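# Stand a lying gift box upright and open its lid

## Task

A closed gift box rests on its side on the table. Turn it so it sits on its bottom, then open it so the lid reaches roughly upright or tips back past upright. Concealed magnets keep the lid's flap closed, so expect some resistance.

## Robot and tools

Robot: two arms, left_arm and right_arm, each with a two-finger parallel gripper and a wrist camera. A fixed camera, cam_low, looks at the table from a stand behind the arms. Camera names: cam_low (896x504), cam_left_wrist and cam_right_wrist (672x504 each, fisheye).

Frames. The scene frame has its origin at table-top height, halfway between the two arms' nominal bases; +z is up, +x points out over the table, and left_arm sits on the +y side (arm names do not match image left/right). Measured bases: left_arm near (-0.034, +0.257, 0) m, right_arm near (+0.006, -0.359, 0) m. Reported gripper positions (end_effector_position, metres) and orientations (end_effector_quat_wxyz) are in the scene frame, and may be off by a few centimetres. The reported point lies between the finger pads, about 1 cm behind the tips. On each gripper, fingers point along its own +z and open and close along its own y.

Command rows. Every motion argument is built from rows of 14 numbers, each in [-1, 1], one row covering both arms: dx, dy, dz, rx, ry, rz, opening for left_arm, then the same seven for right_arm. The first six of each arm are an offset, not a pose: a shift from that arm's current Hand target, measured along the Hand target's own axes (not the scene axes). Scale: 1.0 equals 0.6 m for dx, dy, dz and 180 degrees for the rotation vector rx, ry, rz. The opening is absolute: +1 fully open (0.094 m), -1 closed. An arm that should stay put gets six zeros; its opening must still be given as the value it should keep, because 0 means half open. Sending zeros also re-asks for the Hand target, which helps a gripper that settled short of it.

execute_actions(actions, cameras): actions is a list of actions; each action is a list of up to 15 rows, one per 1/30 s control step; a short action repeats its last row to fill 15 steps. All rows of one action count from the Hand target at that action's start, and the next action starts from the new Hand target, so repeating an offset keeps moving further. An empty actions list returns the full state plus all camera images. cameras picks images by name, ["all"] or [] for none.

move(target, speed, blend, opening_speed, grip_force, blocking, cameras): drives each gripper in a straight line to an offset given as one 14-number row, or a list of up to 15 rows, all counted from the same starting Hand targets. speed is the top path speed in m/s (0.002 to 4.3, default 0.25; turning up to twice that in rad/s), one value or one per target. blend (m) rounds corners between listed targets; 0 stops at each. opening_speed sets how fast openings change per second on the -1..+1 scale (at least 0.2); use it to close gently. grip_force is per-pad force in newtons, 10 to 50, one value or one per arm; it persists, and lower values close slowly. blocking=false returns after about 0.5 s while the move continues. Paths last 0.5 s to 10 s, ignore obstacles and the other arm, and avoid passing close to an arm's own base. The result adds a move: line saying how it ended (done, off_target, moving, held, fault) and which limits acted (paced = clipped pose, held = steps withheld).

wait(seconds 0-10, cameras) lets time run with the last commands held. stop(cameras) brakes a running move. zoom_image(camera, region=[x0,y0,x1,y1] pixels, at most 504 square) enlarges part of the newest image. read_manual gives only licence text. finished_scene(scene) ends the scene irreversibly; the box must remain upright and open without the robot holding it.

Reading results. Hand target is the last commanded pose after clipping; grippers often rest a little short of it because of friction and weight, which is not proof of contact. The controller limits each step's orientation change to 40 degrees from the measured one. grip_measured is the finger opening on the command scale; on a firmly held hard part it reads a few thousandths below the part's true width. Joint torques include gravity; joint velocities may be summarised as within noise. Results with actions list positions at some control steps. Motor temperatures are listed; MOTOR HOT appears near 85 °C, and at 100 °C the arm drops and stops for 30-60 s.

Cautions. Keep the box on the table; anything falling off or left off it fails the task. Avoid dropping parts, releasing moving parts, fast impacts and hard pushes into the table or box; a blocked arm keeps pushing until you command it back. Never let the grippers, wrist cameras or fingers touch each other; a press between arms can end the scene. Do not hold loads or stretch arms for long, to limit heat.

Each tool is called after ">>>" in YAML: its name, and indented under it one key for each argument.

## Session

>>> execute_actions:
  actions: []

Scene clock: 0.00 s.
left_arm: end_effector_position=(+0.5732, +0.1448, +0.3806) grip_measured=+1.000 end_effector_quat_wxyz=(+0.735, +0.320, +0.591, +0.085) | right_arm: end_effector_position=(+0.0872, -0.0305, +0.2670) grip_measured=+1.000 end_effector_quat_wxyz=(+0.561, -0.364, +0.638, +0.382)
Joint positions: left_arm=[-0.062 1.409 0.982 0.526 0.276 0.584 0.094] | right_arm=[1.553 0.524 0.281 0.156 0.425 0.115 0.094]
Joint velocities: within noise
Joint torques (N m): no reading
Motor temperatures (°C): left_arm=[33 35 31 36 34 33 35] | right_arm=[34 30 35 30 34 34 35]
Heat: left arm: hottest wrist pitch 36 °C; right arm: hottest elbow 35 °C.
Hand target: left_arm +0.5759, +0.1445, +0.4032; +0.748, +0.317, +0.576, +0.090 | right_arm +0.0873, -0.0275, +0.2854; +0.567, -0.355, +0.631, +0.393
Tool commands: left_gripper/opening=+1.0 right_gripper/opening=+1.0

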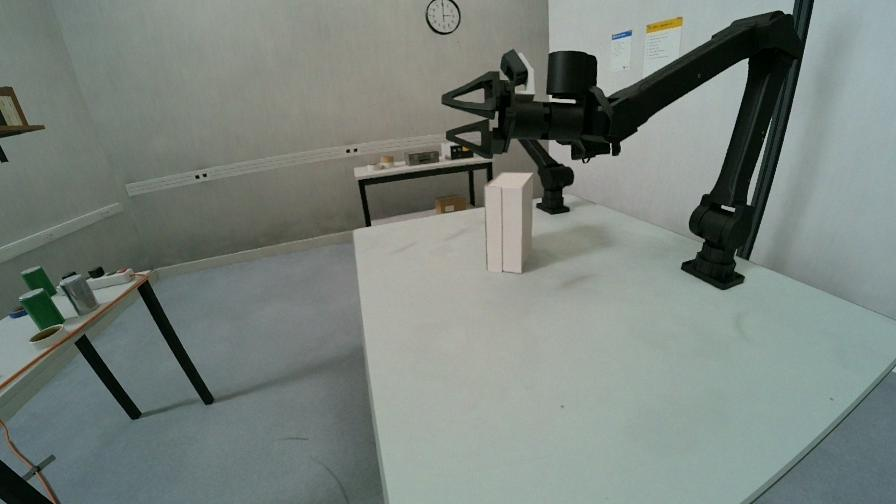

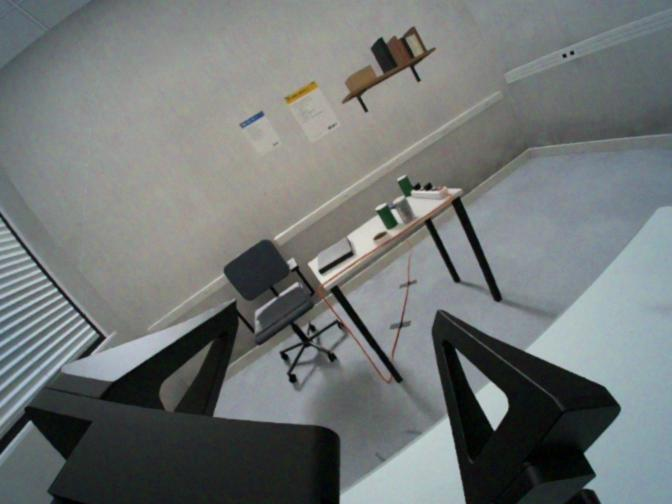

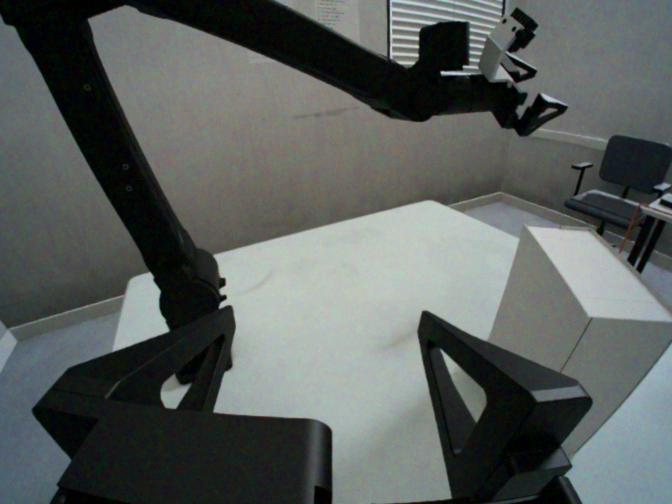

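>>> zoom_image:
  camera: "cam_low"
  region: [430, 150, 600, 300]

>>> zoom_image:
  camera: "cam_right_wrist"
  region: [420, 180, 672, 504]

Scaled by 2.965 from the camera's 896x504 image, which has a finer 1280x720 frame.

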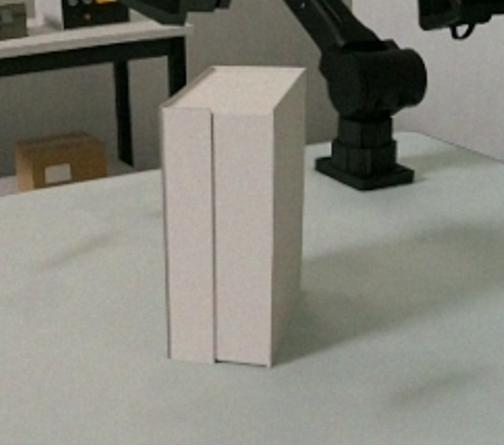

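Scaled by 1.556 from the camera's 672x504 image, which has a finer 960x720 frame.

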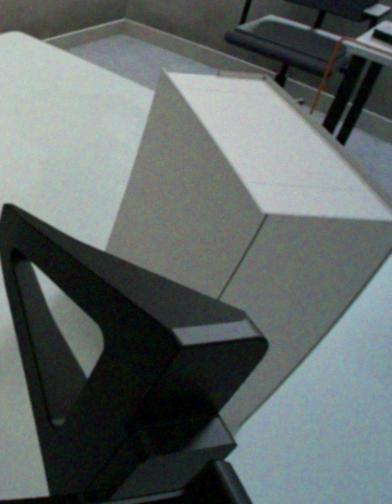

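>>> move:
  target: [0,0,0,0,0,0,1, 0.1633,-0.372,-0.1007,0.0527,-0.0177,-0.0282,1]
  cameras: ["all"]

Scene clock: 67.17 s.
left_arm: end_effector_position=(+0.5732, +0.1448, +0.3806) grip_measured=+1.000 end_effector_quat_wxyz=(+0.735, +0.320, +0.591, +0.085) | right_arm: end_effector_position=(+0.1935, -0.1333, +0.1857) grip_measured=+1.000 end_effector_quat_wxyz=(+0.597, -0.323, +0.653, +0.335)
Joint positions: left_arm=[-0.062 1.409 0.982 0.526 0.276 0.584 0.094] | right_arm=[0.757 0.307 0.019 0.223 -0.222 0.038 0.094]
Joint torques (N m): left_arm=[0.5 -9.99 12.01 2.24 0 -0.14] | right_arm=[-0.85 2.43 8.5 1.21 0.14 -0.03]
Motor temperatures (°C): left_arm=[33 35 39 36 32 31 33] | right_arm=[34 29 40 30 33 33 34]
Heat: left arm: hottest elbow 39 °C; right arm: hottest elbow 40 °C.
Hand target: left_arm +0.5759, +0.1445, +0.4032; +0.748, +0.317, +0.576, +0.090 | right_arm +0.1930, -0.1308, +0.1945; +0.600, -0.323, +0.649, +0.339 (not the last commanded pose)
Off the commanded pose: left_arm 0.023 m, 2 deg | right_arm 0.075 m, 5 deg.
move: held (right_arm; a check stopped the path), off_target (left_arm); limits=held
pose unreachable (right arm): on one or more control steps of this call, first in action 0 (counted from 0), this arm could not follow its commanded pose, so it was not sent that pose on those steps. It may still have moved: this result reports where it is.
cause: moving toward the commanded pose would bring two parts of the arm too close to each other (its shoulder (the part past joint 1) and its forearm (the part past joint 3), with joints 2 (shoulder) and 3 (elbow) between them, 12 mm apart when it was first held).
camera_calibration:
cam_right_wrist: T_world_to_cam=[[0.824998, -0.565113, -0.00510368, -0.239353], [-0.279955, -0.400822, -0.872334, 0.201546], [0.490922, 0.721103, -0.488883, 0.220608], [0, 0, 0, 1]] pos_world=[0.145588, -0.213558, 0.282445]

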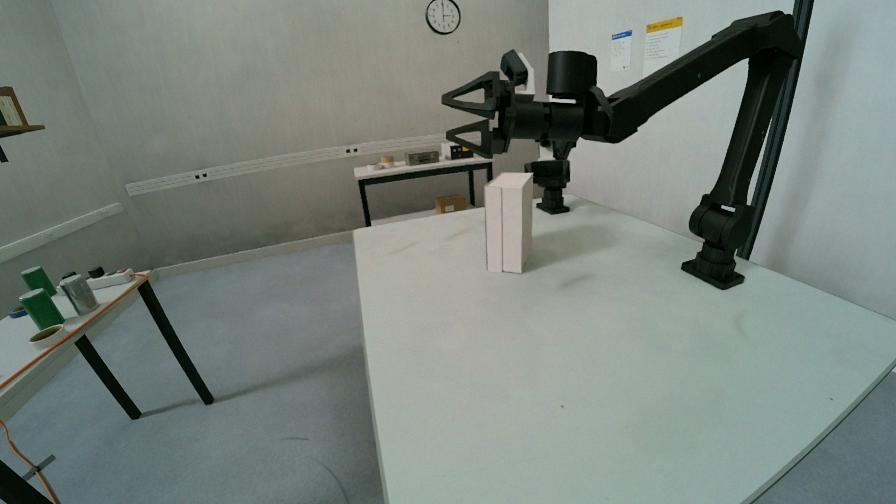

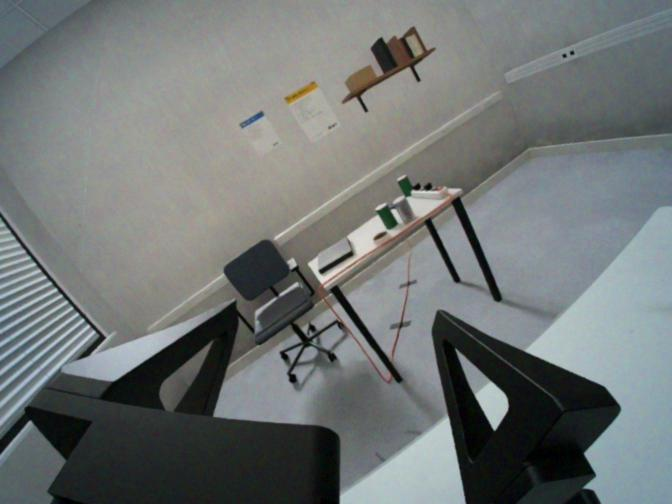

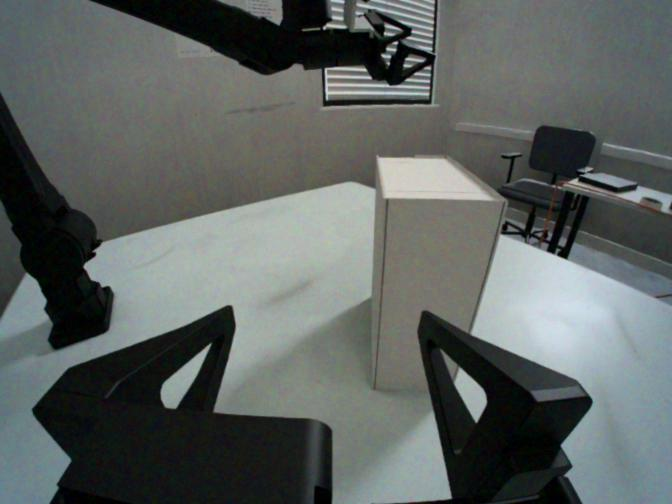

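>>> zoom_image:
  camera: "cam_right_wrist"
  region: [340, 130, 540, 410]

Scaled by 1.800 from the camera's 672x504 image, which has a finer 960x720 frame.

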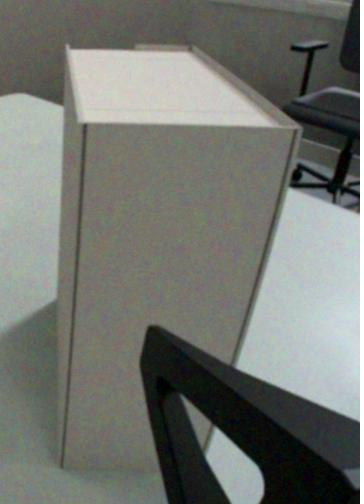

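>>> move:
  target: [0,0,0,0,0,0,1, 0.0135,-0.1463,0.0588,0.0112,-0.0165,-0.0165,1]
  cameras: ["cam_right_wrist"]

>>> zoom_image:
  camera: "cam_right_wrist"
  region: [180, 130, 520, 440]

Scene clock: 89.37 s.
left_arm: end_effector_position=(+0.5732, +0.1448, +0.3806) grip_measured=+1.000 end_effector_quat_wxyz=(+0.735, +0.320, +0.591, +0.085) | right_arm: end_effector_position=(+0.2723, -0.1530, +0.1641) grip_measured=+1.000 end_effector_quat_wxyz=(+0.617, -0.326, +0.642, +0.319)
Joint positions: left_arm=[-0.062 1.409 0.982 0.526 0.276 0.584 0.094] | right_arm=[0.386 1.054 0.063 0.947 -0.57 -0.016 0.094]
Joint torques (N m): left_arm=[0.67 -9.99 12.04 2.26 0.01 -0.12] | right_arm=[-2.14 -0.85 6.74 2.02 -0.03 0.1]
Heat: left arm: hottest elbow 40 °C; right arm: hottest elbow 41 °C.
Hand target: left_arm +0.5759, +0.1445, +0.4032; +0.748, +0.317, +0.576, +0.090 | right_arm +0.2846, -0.1511, +0.1800; +0.631, -0.320, +0.630, +0.320
Off the commanded pose: left_arm 0.023 m, 2 deg | right_arm 0.020 m, 2 deg.
move: off_target (left_arm, right_arm)
camera_calibration:
cam_right_wrist: T_world_to_cam=[[0.812281, -0.581918, 0.0396329, -0.322069], [-0.243, -0.399402, -0.883985, 0.188985], [0.530236, 0.708413, -0.465832, 0.169184], [0, 0, 0, 1]] pos_world=[0.217826, -0.231789, 0.258635]
Images, in order (width x height): cam_right_wrist 672x504.

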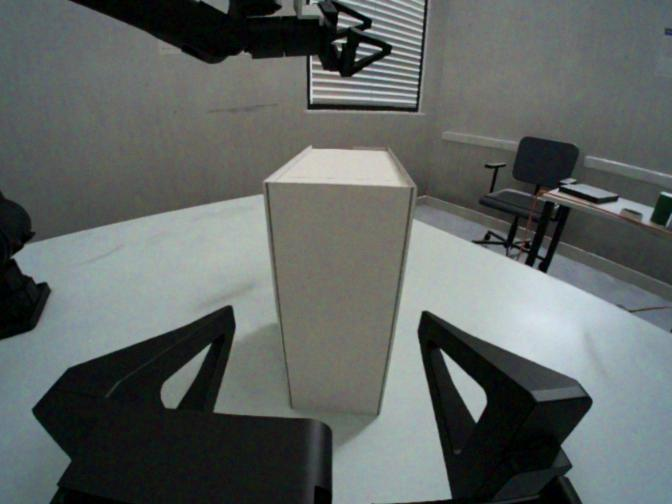

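Scaled by 1.482 from the camera's 672x504 image, which has a finer 960x720 frame.

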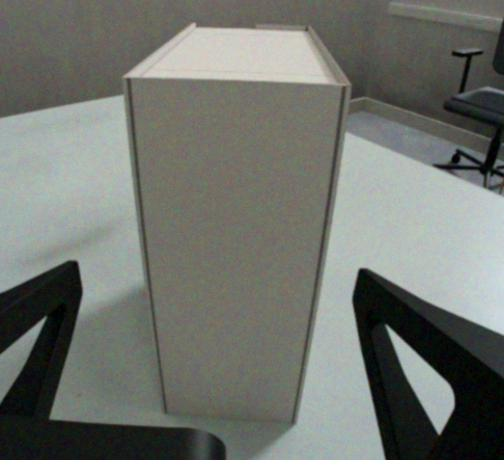

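>>> move:
  target: [0,0,0,0,0,0,1, -0.0017,-0.0037,0.0407,0.0247,-0.0117,0,1]
  cameras: ["cam_right_wrist"]
  speed: 0.1

>>> zoom_image:
  camera: "cam_right_wrist"
  region: [180, 130, 520, 440]

Scene clock: 109.80 s.
left_arm: end_effector_position=(+0.5732, +0.1448, +0.3806) grip_measured=+1.000 end_effector_quat_wxyz=(+0.735, +0.320, +0.591, +0.085) | right_arm: end_effector_position=(+0.2925, -0.1403, +0.1664) grip_measured=+1.000 end_effector_quat_wxyz=(+0.642, -0.293, +0.644, +0.293)
Joint positions: left_arm=[-0.062 1.409 0.982 0.526 0.276 0.584 0.094] | right_arm=[0.481 1.196 0.095 1.099 -0.384 0.001 0.094]
Joint torques (N m): left_arm=[0.56 -9.41 12.12 2.19 -0.02 -0.15] | right_arm=[-0.79 -2.02 6 1.94 0.15 0.1]
Heat: left arm: hottest elbow 40 °C; right arm: hottest elbow 40 °C.
Hand target: left_arm +0.5759, +0.1445, +0.4032; +0.748, +0.317, +0.576, +0.090 | right_arm +0.3008, -0.1326, +0.1810; +0.654, -0.289, +0.631, +0.302
Off the commanded pose: left_arm 0.023 m, 2 deg | right_arm 0.018 m, 2 deg.
move: off_target (left_arm, right_arm)
camera_calibration:
cam_right_wrist: T_world_to_cam=[[0.754296, -0.654959, 0.0454477, -0.325326], [-0.254784, -0.355819, -0.899154, 0.213093], [0.60508, 0.666649, -0.435266, 0.117675], [0, 0, 0, 1]] pos_world=[0.228482, -0.2157, 0.257609]
Images, in order (width x height): cam_right_wrist 672x504.

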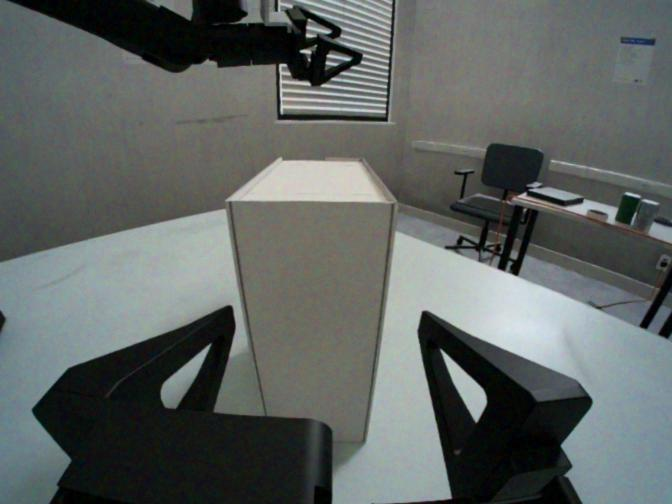

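Scaled by 1.482 from the camera's 672x504 image, which has a finer 960x720 frame.

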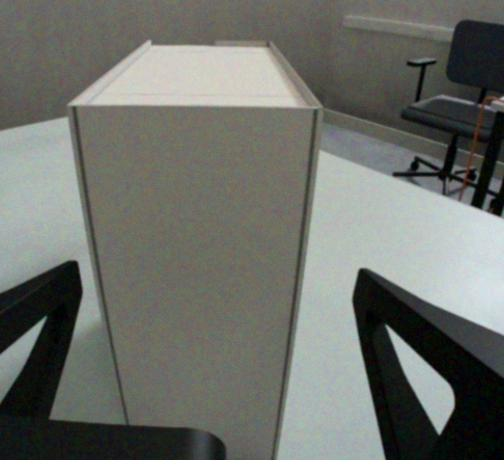

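>>> move:
  target: [0,0,0,0,0,0,1, 0,0.0133,0.0167,-0.004,0,0,1]
  cameras: ["cam_right_wrist"]
  speed: 0.1

>>> zoom_image:
  camera: "cam_right_wrist"
  region: [180, 130, 520, 440]

Scene clock: 120.07 s.
left_arm: end_effector_position=(+0.5732, +0.1448, +0.3806) grip_measured=+1.000 end_effector_quat_wxyz=(+0.735, +0.320, +0.591, +0.085) | right_arm: end_effector_position=(+0.2934, -0.1280, +0.1669) grip_measured=+1.000 end_effector_quat_wxyz=(+0.641, -0.297, +0.643, +0.297)
Joint positions: left_arm=[-0.062 1.409 0.982 0.526 0.276 0.584 0.094] | right_arm=[0.523 1.222 0.113 1.107 -0.353 0.001 0.094]
Joint torques (N m): left_arm=[0.26 -10.17 12.27 2.21 0.04 -0.11] | right_arm=[-0.85 -2.43 5.93 2.04 0.13 0.08]
Heat: left arm: hottest elbow 41 °C; right arm: hottest elbow 41 °C.
Hand target: left_arm +0.5759, +0.1445, +0.4032; +0.748, +0.317, +0.576, +0.090 | right_arm +0.3012, -0.1199, +0.1814; +0.652, -0.293, +0.629, +0.305
Off the commanded pose: left_arm 0.023 m, 2 deg | right_arm 0.018 m, 2 deg.
move: off_target (left_arm, right_arm)
camera_calibration:
cam_right_wrist: T_world_to_cam=[[0.762269, -0.645658, 0.0455181, -0.319181], [-0.250353, -0.358958, -0.899151, 0.216462], [0.596883, 0.673999, -0.435265, 0.112457], [0, 0, 0, 1]] pos_world=[0.23037, -0.204177, 0.258109]
Images, in order (width x height): cam_right_wrist 672x504.

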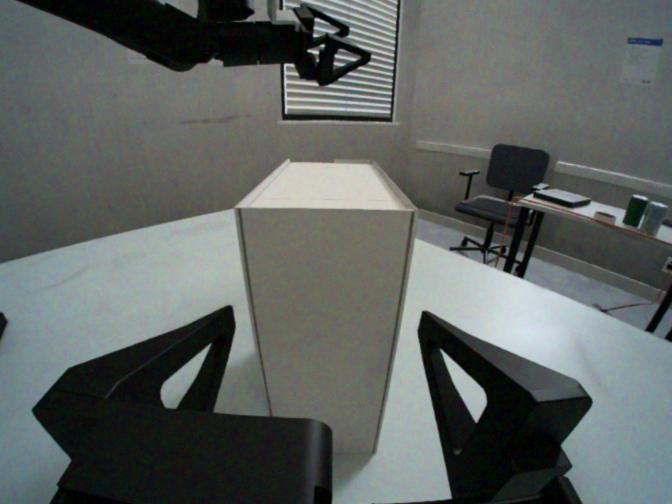

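Scaled by 1.482 from the camera's 672x504 image, which has a finer 960x720 frame.

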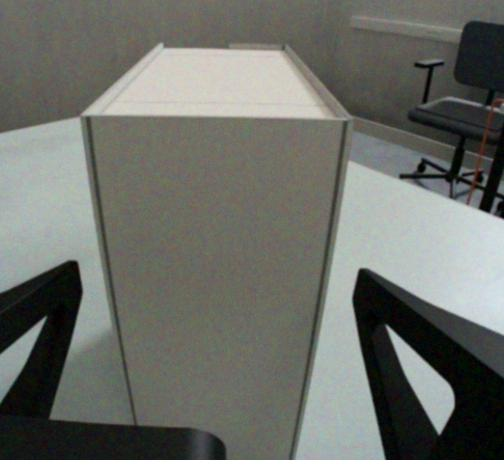

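>>> move:
  target: [0,0,0,0,0,0,1, 0,0,0.0583,0,0,0,1]
  cameras: ["cam_right_wrist"]
  speed: 0.06

>>> zoom_image:
  camera: "cam_right_wrist"
  region: [180, 130, 520, 440]

Scene clock: 126.10 s.
left_arm: end_effector_position=(+0.5732, +0.1448, +0.3806) grip_measured=+1.000 end_effector_quat_wxyz=(+0.735, +0.320, +0.591, +0.085) | right_arm: end_effector_position=(+0.3166, -0.1017, +0.1692) grip_measured=+1.000 end_effector_quat_wxyz=(+0.641, -0.297, +0.642, +0.297)
Joint positions: left_arm=[-0.062 1.409 0.982 0.526 0.276 0.584 0.094] | right_arm=[0.573 1.324 0.199 1.124 -0.304 0.001 0.094]
Joint torques (N m): left_arm=[0.03 -10.4 12.08 2.22 0.02 -0.09] | right_arm=[-0.79 -3.6 5.78 2 0.15 0.06]
Heat: left arm: hottest elbow 41 °C; right arm: hottest elbow 40 °C.
Hand target: left_arm +0.5759, +0.1445, +0.4032; +0.748, +0.317, +0.576, +0.090 | right_arm +0.3237, -0.0930, +0.1828; +0.652, -0.293, +0.629, +0.305
Off the commanded pose: left_arm 0.023 m, 2 deg | right_arm 0.018 m, 2 deg.
move: off_target (left_arm, right_arm)
camera_calibration:
cam_right_wrist: T_world_to_cam=[[0.762195, -0.64571, 0.0460135, -0.320092], [-0.249389, -0.358485, -0.899607, 0.233588], [0.597381, 0.674201, -0.434268, 0.0816214], [0, 0, 0, 1]] pos_world=[0.253468, -0.177978, 0.260311]
Images, in order (width x height): cam_right_wrist 672x504.

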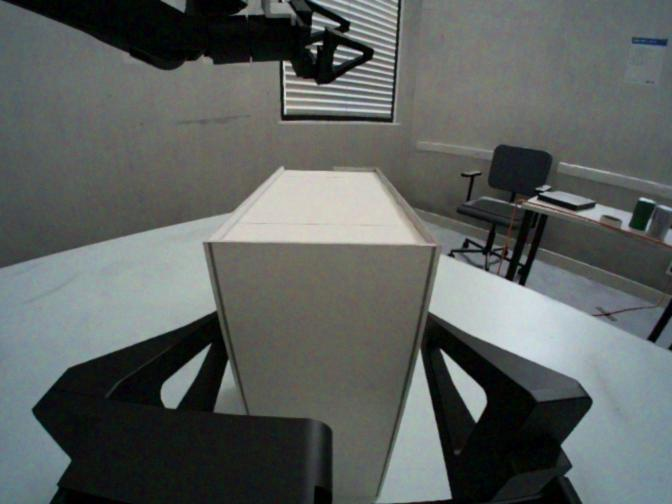

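Scaled by 1.482 from the camera's 672x504 image, which has a finer 960x720 frame.

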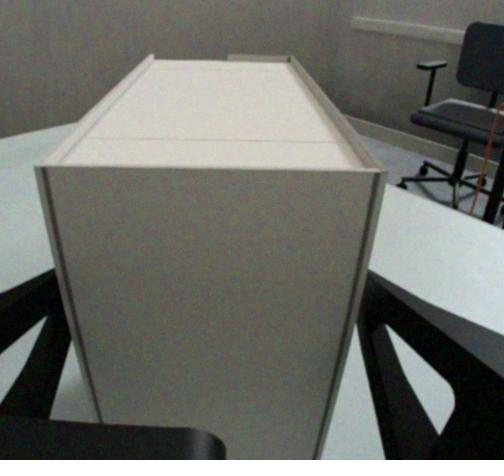

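>>> move:
  target: [0,0,0,0,0,0,1, 0,0,0.0783,0,0,0,1]
  cameras: ["cam_right_wrist","cam_low"]
  speed: 0.06

>>> zoom_image:
  camera: "cam_right_wrist"
  region: [180, 130, 520, 440]

>>> zoom_image:
  camera: "cam_low"
  region: [430, 130, 630, 300]

Scene clock: 129.67 s.
left_arm: end_effector_position=(+0.5732, +0.1448, +0.3806) grip_measured=+1.000 end_effector_quat_wxyz=(+0.735, +0.320, +0.591, +0.085) | right_arm: end_effector_position=(+0.3469, -0.0662, +0.1735) grip_measured=+1.000 end_effector_quat_wxyz=(+0.644, -0.297, +0.639, +0.298)
Joint positions: left_arm=[-0.062 1.409 0.982 0.526 0.276 0.584 0.094] | right_arm=[0.622 1.433 0.317 1.124 -0.256 0.001 0.094]
Joint torques (N m): left_arm=[0.09 -9.23 12.42 2.24 -0.01 -0.12] | right_arm=[-0.79 -5.66 5.85 1.74 0.17 0.04]
Heat: left arm: hottest elbow 41 °C; right arm: hottest elbow 40 °C.
Hand target: left_arm +0.5759, +0.1445, +0.4032; +0.748, +0.317, +0.576, +0.090 | right_arm +0.3538, -0.0570, +0.1846; +0.652, -0.293, +0.629, +0.305
Off the commanded pose: left_arm 0.023 m, 2 deg | right_arm 0.016 m, 2 deg.
move: off_target (left_arm, right_arm)
camera_calibration:
cam_right_wrist: T_world_to_cam=[[0.762606, -0.645051, 0.0483838, -0.320923], [-0.24219, -0.354083, -0.90331, 0.256088], [0.599813, 0.677152, -0.426251, 0.0393569], [0, 0, 0, 1]] pos_world=[0.283153, -0.142986, 0.263631]
Images, in order (width x height): cam_low 896x504, cam_right_wrist 672x504.

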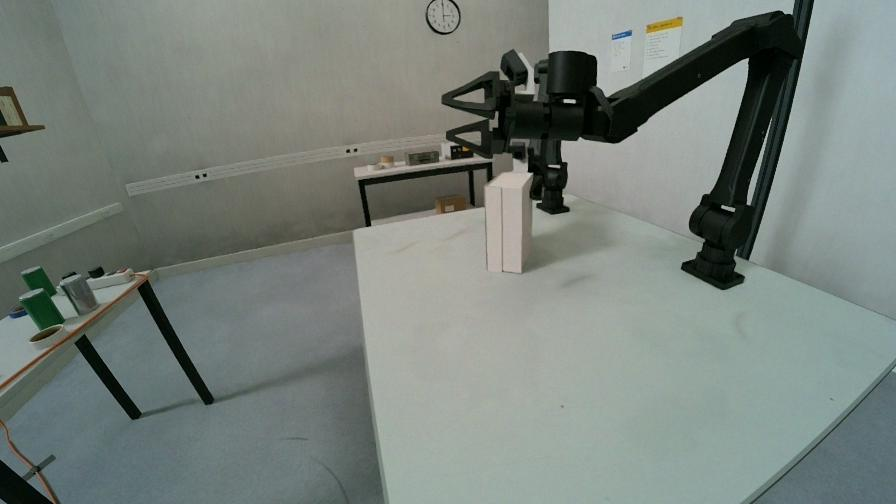

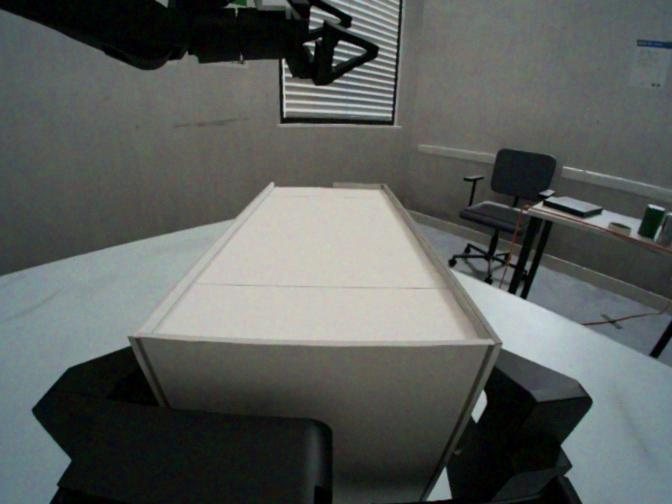

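Scaled by 1.482 from the camera's 672x504 image, which has a finer 960x720 frame.

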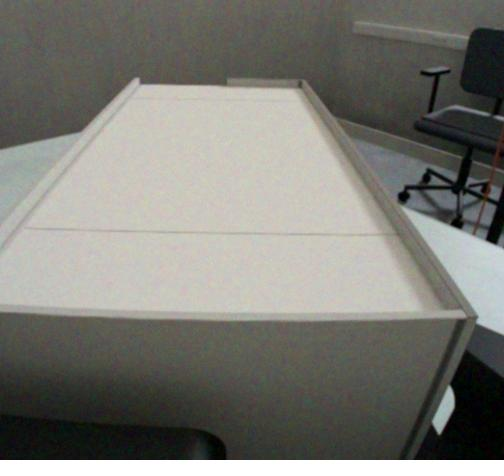

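Scaled by 2.520 from the camera's 896x504 image, which has a finer 1280x720 frame.

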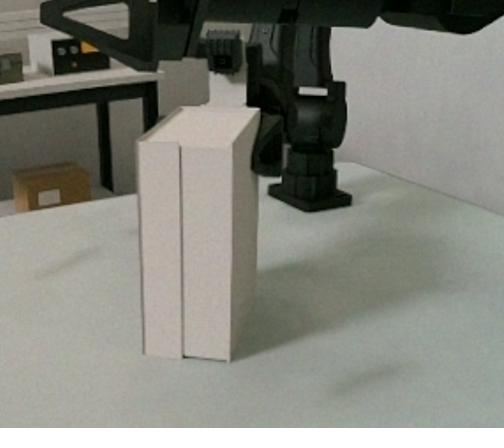

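>>> move:
  target: [0,0,0,0,0,0,1, 0,0,0,0,0,0,0.68]
  grip_force: [50,30]
  opening_speed: 0.2
  cameras: ["cam_right_wrist"]

Scene clock: 133.17 s.
left_arm: end_effector_position=(+0.5732, +0.1448, +0.3806) grip_measured=+1.000 end_effector_quat_wxyz=(+0.735, +0.320, +0.591, +0.085) | right_arm: end_effector_position=(+0.3469, -0.0661, +0.1733) grip_measured=+0.883 end_effector_quat_wxyz=(+0.644, -0.297, +0.639, +0.298)
Joint positions: left_arm=[-0.062 1.409 0.982 0.526 0.276 0.584 0.094] | right_arm=[0.622 1.434 0.317 1.124 -0.256 0.001 0.088]
Joint torques (N m): left_arm=[-0.03 -9.7 12.41 2.17 0.03 -0.13] | right_arm=[-0.85 -5.66 5.87 1.74 0.14 0.04]
Heat: left arm: hottest elbow 41 °C; right arm: hottest elbow 40 °C.
Hand target: left_arm +0.5759, +0.1445, +0.4032; +0.748, +0.317, +0.576, +0.090 | right_arm +0.3538, -0.0570, +0.1846; +0.652, -0.293, +0.629, +0.305
Off the commanded pose: left_arm 0.023 m, 2 deg | right_arm 0.016 m, 2 deg.
grip_force (N): 50, 30
move: off_target (left_arm, right_arm)
camera_calibration:
cam_right_wrist: T_world_to_cam=[[0.762381, -0.64533, 0.0482158, -0.320786], [-0.242688, -0.354184, -0.903137, 0.256113], [0.599899, 0.676833, -0.426637, 0.0392775], [0, 0, 0, 1]] pos_world=[0.283154, -0.142886, 0.26353]
Images, in order (width x height): cam_right_wrist 672x504.

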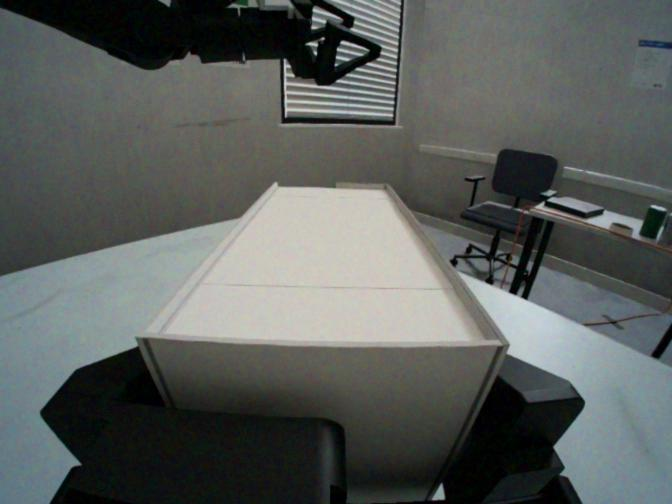

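>>> move:
  target: [0,0,0,0,0,0,1, -0.0167,0,0,0,0,0,0.68]
  grip_force: [50,50]
  speed: 0.05
  cameras: ["cam_right_wrist","cam_low"]

>>> zoom_image:
  camera: "cam_low"
  region: [430, 130, 630, 300]

Scene clock: 144.03 s.
left_arm: end_effector_position=(+0.5732, +0.1448, +0.3806) grip_measured=+1.000 end_effector_quat_wxyz=(+0.735, +0.320, +0.591, +0.085) | right_arm: end_effector_position=(+0.3465, -0.0664, +0.1747) grip_measured=+0.865 end_effector_quat_wxyz=(+0.640, -0.297, +0.644, +0.297)
Joint positions: left_arm=[-0.062 1.409 0.982 0.526 0.276 0.584 0.094] | right_arm=[0.622 1.41 0.318 1.086 -0.256 0.001 0.088]
Joint torques (N m): left_arm=[-0.26 -9.93 12 1.98 -0.02 -0.08] | right_arm=[-0.91 -7.65 6.27 1.28 0.11 0.04]
Heat: left arm: hottest elbow 41 °C; right arm: hottest elbow 40 °C.
Hand target: left_arm +0.5759, +0.1445, +0.4032; +0.748, +0.317, +0.576, +0.090 | right_arm +0.3535, -0.0573, +0.1945; +0.652, -0.293, +0.629, +0.305
Off the commanded pose: left_arm 0.023 m, 2 deg | right_arm 0.023 m, 3 deg.
move: off_target (left_arm, right_arm)
camera_calibration:
cam_right_wrist: T_world_to_cam=[[0.762888, -0.644966, 0.0449494, -0.320407], [-0.252206, -0.360891, -0.897858, 0.259128], [0.59531, 0.673629, -0.437984, 0.0437001], [0, 0, 0, 1]] pos_world=[0.283773, -0.142572, 0.266202]
Images, in order (width x height): cam_low 896x504, cam_right_wrist 672x504.

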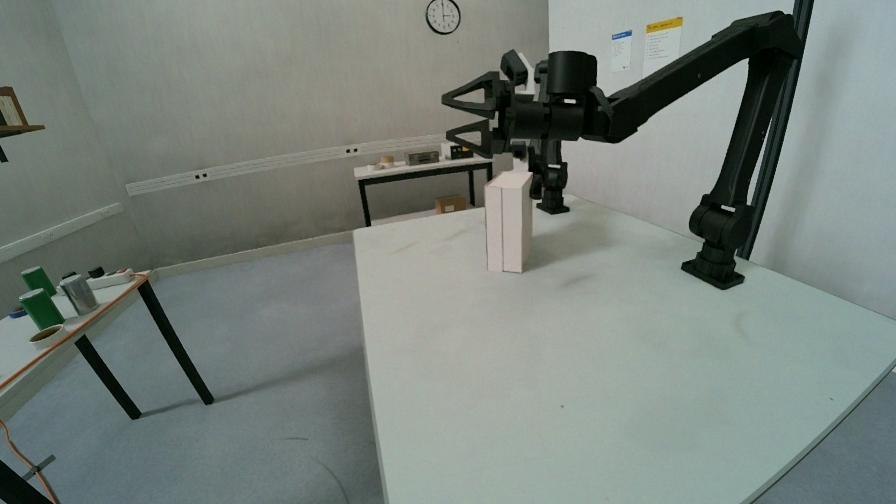

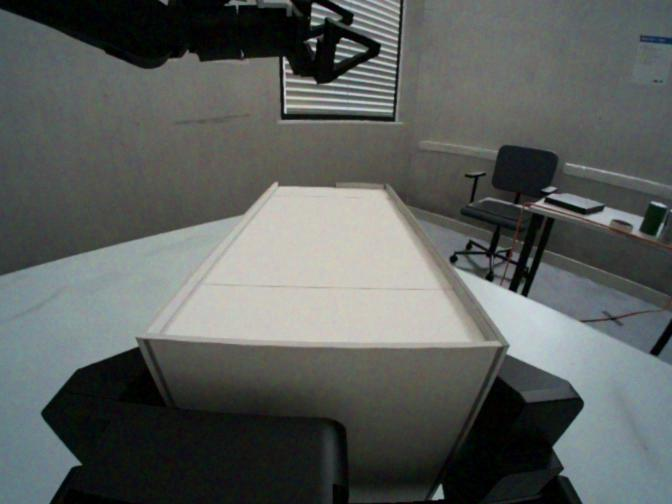

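Scaled by 2.520 from the camera's 896x504 image, which has a finer 1280x720 frame.

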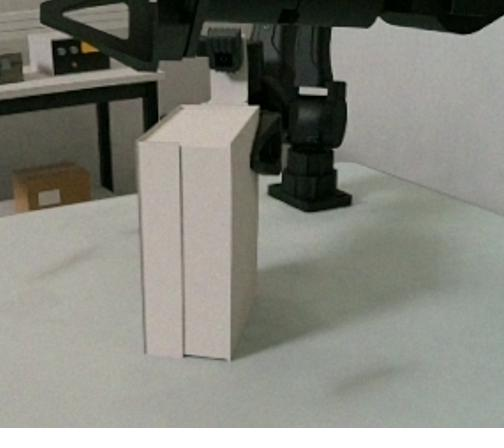

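>>> move:
  target:
    - [0,0,0,0,0,0,1, -0.0142,0.104,0,0,0,-0.1111,0.68]
    - [0,0,0,0,0,0,1, 0.0143,0.2043,0,0,0,-0.2222,0.68]
  speed: 0.12
  blend: [0.02,0]
  cameras: ["cam_right_wrist","cam_low"]

>>> zoom_image:
  camera: "cam_low"
  region: [430, 130, 630, 300]

Scene clock: 153.20 s.
left_arm: end_effector_position=(+0.5732, +0.1448, +0.3806) grip_measured=+1.000 end_effector_quat_wxyz=(+0.735, +0.320, +0.591, +0.085) | right_arm: end_effector_position=(+0.2595, +0.0147, +0.1701) grip_measured=+0.865 end_effector_quat_wxyz=(+0.699, -0.498, +0.509, +0.066)
Joint positions: left_arm=[-0.062 1.409 0.982 0.526 0.276 0.584 0.094] | right_arm=[1.052 1.424 0.318 1.091 0.174 -0.678 0.088]
Joint torques (N m): left_arm=[-0.09 -8.82 12.12 2.45 -0.07 -0.15] | right_arm=[-0.91 -6.59 4.94 2.56 0.14 -0.23]
Heat: left arm: hottest elbow 41 °C; right arm: hottest elbow 40 °C.
Hand target: left_arm +0.5759, +0.1445, +0.4032; +0.748, +0.317, +0.576, +0.090 | right_arm +0.2597, +0.0215, +0.1861; +0.717, -0.491, +0.491, +0.064
Off the commanded pose: left_arm 0.023 m, 2 deg | right_arm 0.017 m, 3 deg.
move: off_target (left_arm, right_arm)
camera_calibration:
cam_right_wrist: T_world_to_cam=[[0.576426, -0.475335, 0.664673, -0.261048], [0.170977, -0.725242, -0.666927, 0.118596], [0.799062, 0.498078, -0.336777, -0.0286377], [0, 0, 0, 1]] pos_world=[0.153081, -0.0238105, 0.242962]
Images, in order (width x height): cam_low 896x504, cam_right_wrist 672x504.

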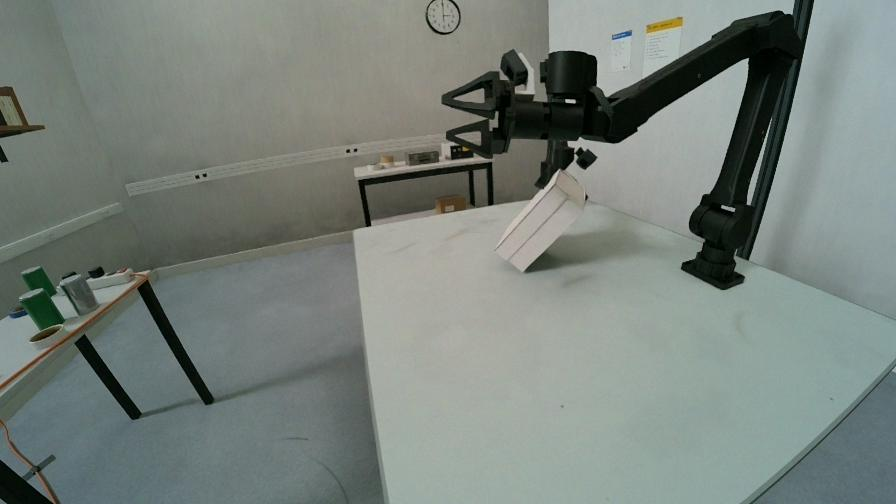

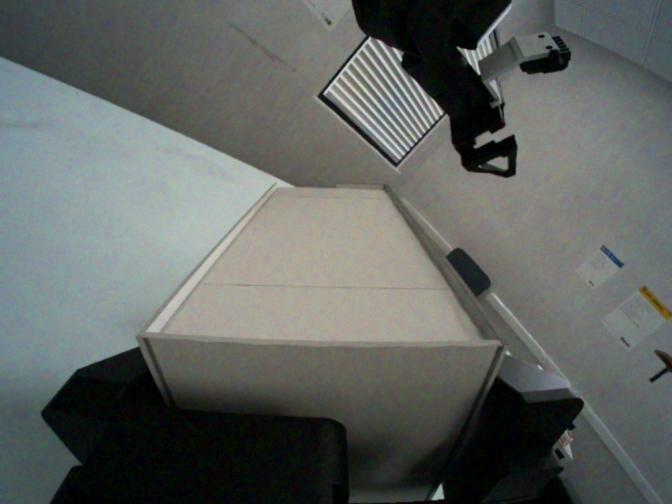

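Scaled by 2.520 from the camera's 896x504 image, which has a finer 1280x720 frame.

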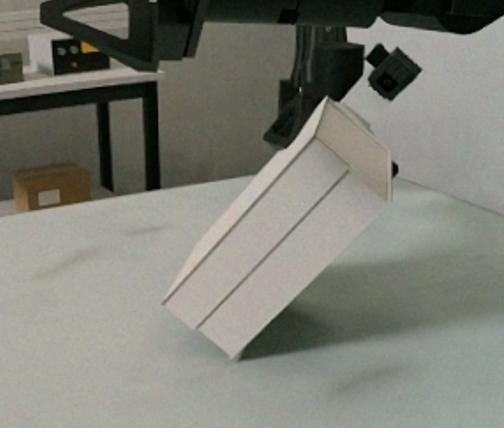

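>>> move:
  target:
    - [0,0,0,0,0,0,1, -0.0092,0.1107,0,0,0,-0.1111,0.68]
    - [0,0,0,0,0,0,1, 0.0093,0.1869,0,0,0,-0.1944,0.68]
  speed: 0.1
  blend: [0.02,0]
  cameras: ["cam_right_wrist","cam_low"]

>>> zoom_image:
  camera: "cam_low"
  region: [430, 130, 690, 300]

Scene clock: 164.47 s.
left_arm: end_effector_position=(+0.5732, +0.1448, +0.3806) grip_measured=+1.000 end_effector_quat_wxyz=(+0.735, +0.320, +0.591, +0.085) | right_arm: end_effector_position=(+0.1989, +0.0659, +0.0957) grip_measured=+0.865 end_effector_quat_wxyz=(+0.686, -0.629, +0.333, -0.151)
Joint positions: left_arm=[-0.062 1.409 0.982 0.526 0.276 0.584 0.094] | right_arm=[1.313 1.832 0.376 1.44 0.436 -1.294 0.088]
Joint torques (N m): left_arm=[0.09 -9.35 11.96 2.02 -0.01 -0.11] | right_arm=[-0.85 -9.47 3.1 2.44 0.14 -0.27]
Heat: left arm: hottest elbow 42 °C; right arm: hottest elbow 40 °C.
Hand target: left_arm +0.5759, +0.1445, +0.4032; +0.748, +0.317, +0.576, +0.090 | right_arm +0.1983, +0.0767, +0.1100; +0.703, -0.615, +0.320, -0.155
Off the commanded pose: left_arm 0.023 m, 2 deg | right_arm 0.018 m, 3 deg.
move: off_target (left_arm, right_arm)
camera_calibration:
cam_right_wrist: T_world_to_cam=[[0.178499, -0.132274, 0.975009, -0.125408], [0.388068, -0.901132, -0.193297, 0.0395939], [0.90418, 0.412873, -0.10952, -0.0679029], [0, 0, 0, 1]] pos_world=[0.0684165, 0.0471265, 0.12249]
Images, in order (width x height): cam_low 896x504, cam_right_wrist 672x504.

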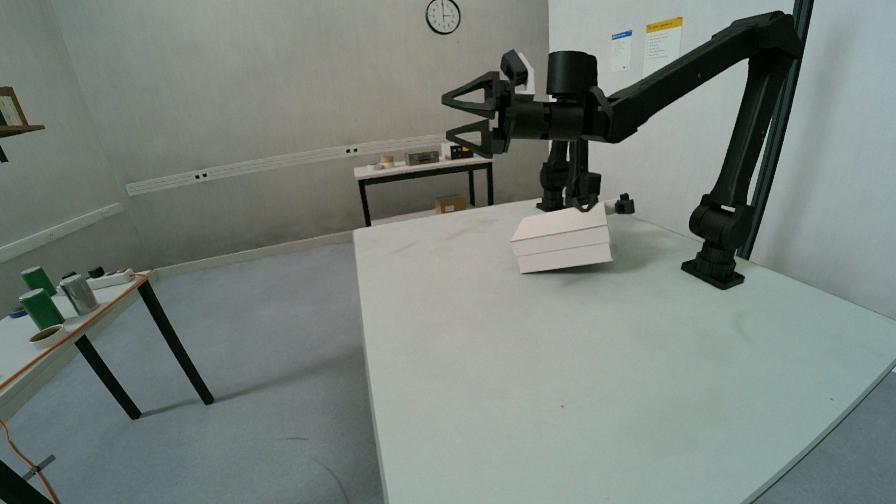

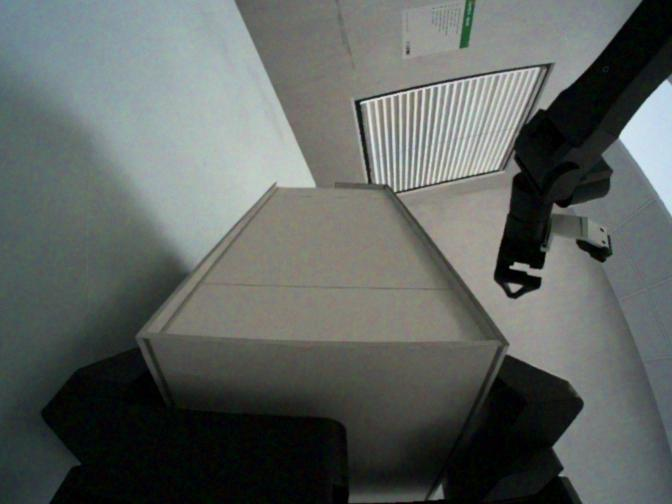

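Scaled by 1.938 from the camera's 896x504 image, which has a finer 1280x720 frame.

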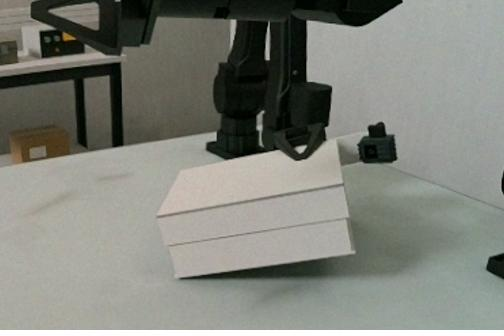

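>>> move:
  target: [0.0295,-0.345,-0.6075,-0.0212,0.3071,-0.6291,1, 0.1273,-0.0413,-0.0008,0,0,0,0.68]
  speed: 0.25
  cameras: ["all"]

>>> zoom_image:
  camera: "cam_low"
  region: [430, 130, 690, 300]

Scene clock: 214.20 s.
left_arm: end_effector_position=(+0.2007, +0.1244, +0.2219) grip_measured=+1.000 end_effector_quat_wxyz=(+0.199, -0.366, +0.807, -0.420) | right_arm: end_effector_position=(+0.2552, +0.0250, +0.0946) grip_measured=+0.865 end_effector_quat_wxyz=(+0.685, -0.633, +0.331, -0.145)
Joint positions: left_arm=[-0.259 0.367 0.461 -0.738 0.327 -1.317 0.094] | right_arm=[1.075 1.821 0.329 1.471 0.185 -1.294 0.088]
Joint torques (N m): left_arm=[0.85 3.72 10.4 1.32 0.22 -0.08] | right_arm=[-2.14 -10.75 1.32 2.54 -0.01 -0.15]
Heat: left arm: hottest elbow 42 °C; right arm: hottest elbow 38 °C.
Hand target: left_arm +0.1989, +0.1263, +0.2203; +0.195, -0.373, +0.805, -0.419 | right_arm +0.2594, +0.0248, +0.1140; +0.703, -0.615, +0.320, -0.155
Off the commanded pose: left_arm 0.003 m, 1 deg | right_arm 0.020 m, 3 deg.
move: off_target (right_arm)
camera_calibration:
cam_left_wrist: T_world_to_cam=[[0.46741, -0.354342, 0.809919, -0.229338], [-0.840982, -0.460661, 0.283796, 0.199566], [0.272538, -0.813777, -0.513313, 0.284948], [0, 0, 0, 1]] pos_world=[0.197367, 0.242552, 0.275377]
cam_right_wrist: T_world_to_cam=[[0.185984, -0.126408, 0.974387, -0.141859], [0.398914, -0.896565, -0.192454, -0.0223432], [0.89793, 0.42449, -0.116321, -0.100112], [0, 0, 0, 1]] pos_world=[0.12519, 0.00453201, 0.122281]

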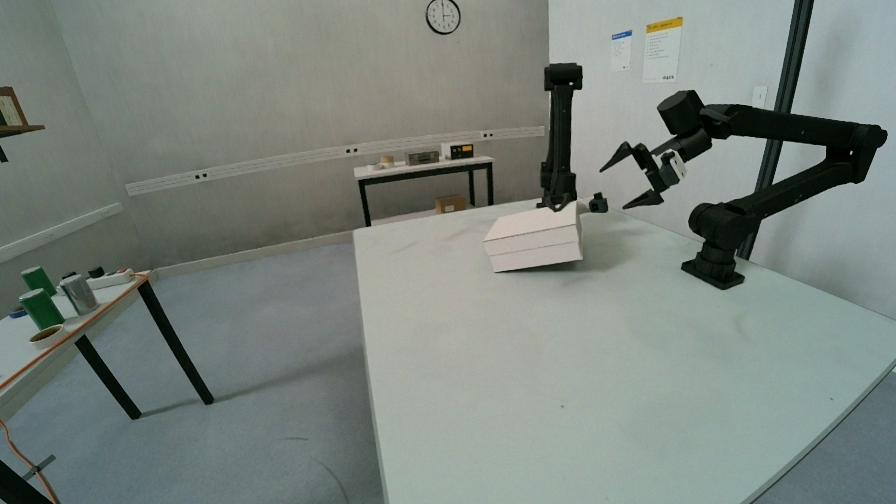

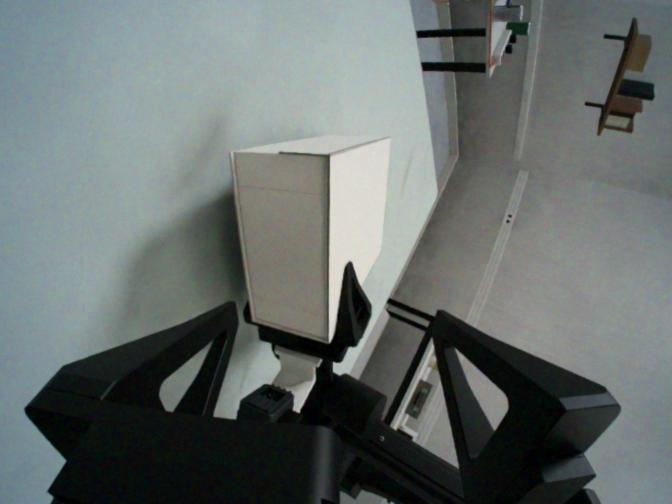

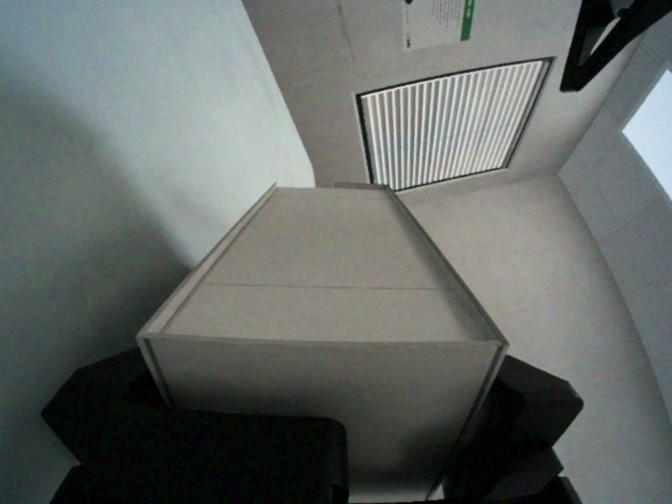

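Scaled by 1.938 from the camera's 896x504 image, which has a finer 1280x720 frame.

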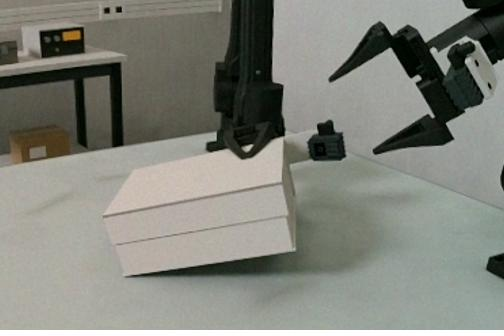

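>>> zoom_image:
  camera: "cam_left_wrist"
  region: [200, 120, 420, 370]

Scaled by 2.016 from the camera's 672x504 image, which has a finer 960x720 frame.

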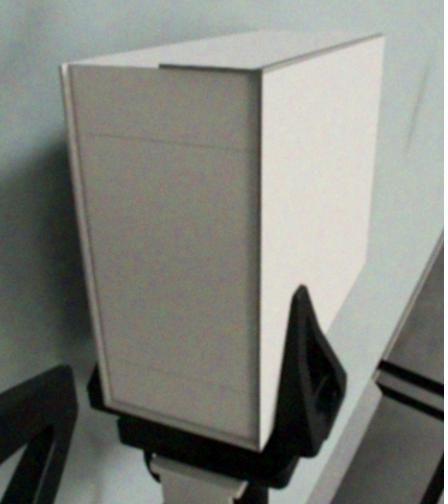

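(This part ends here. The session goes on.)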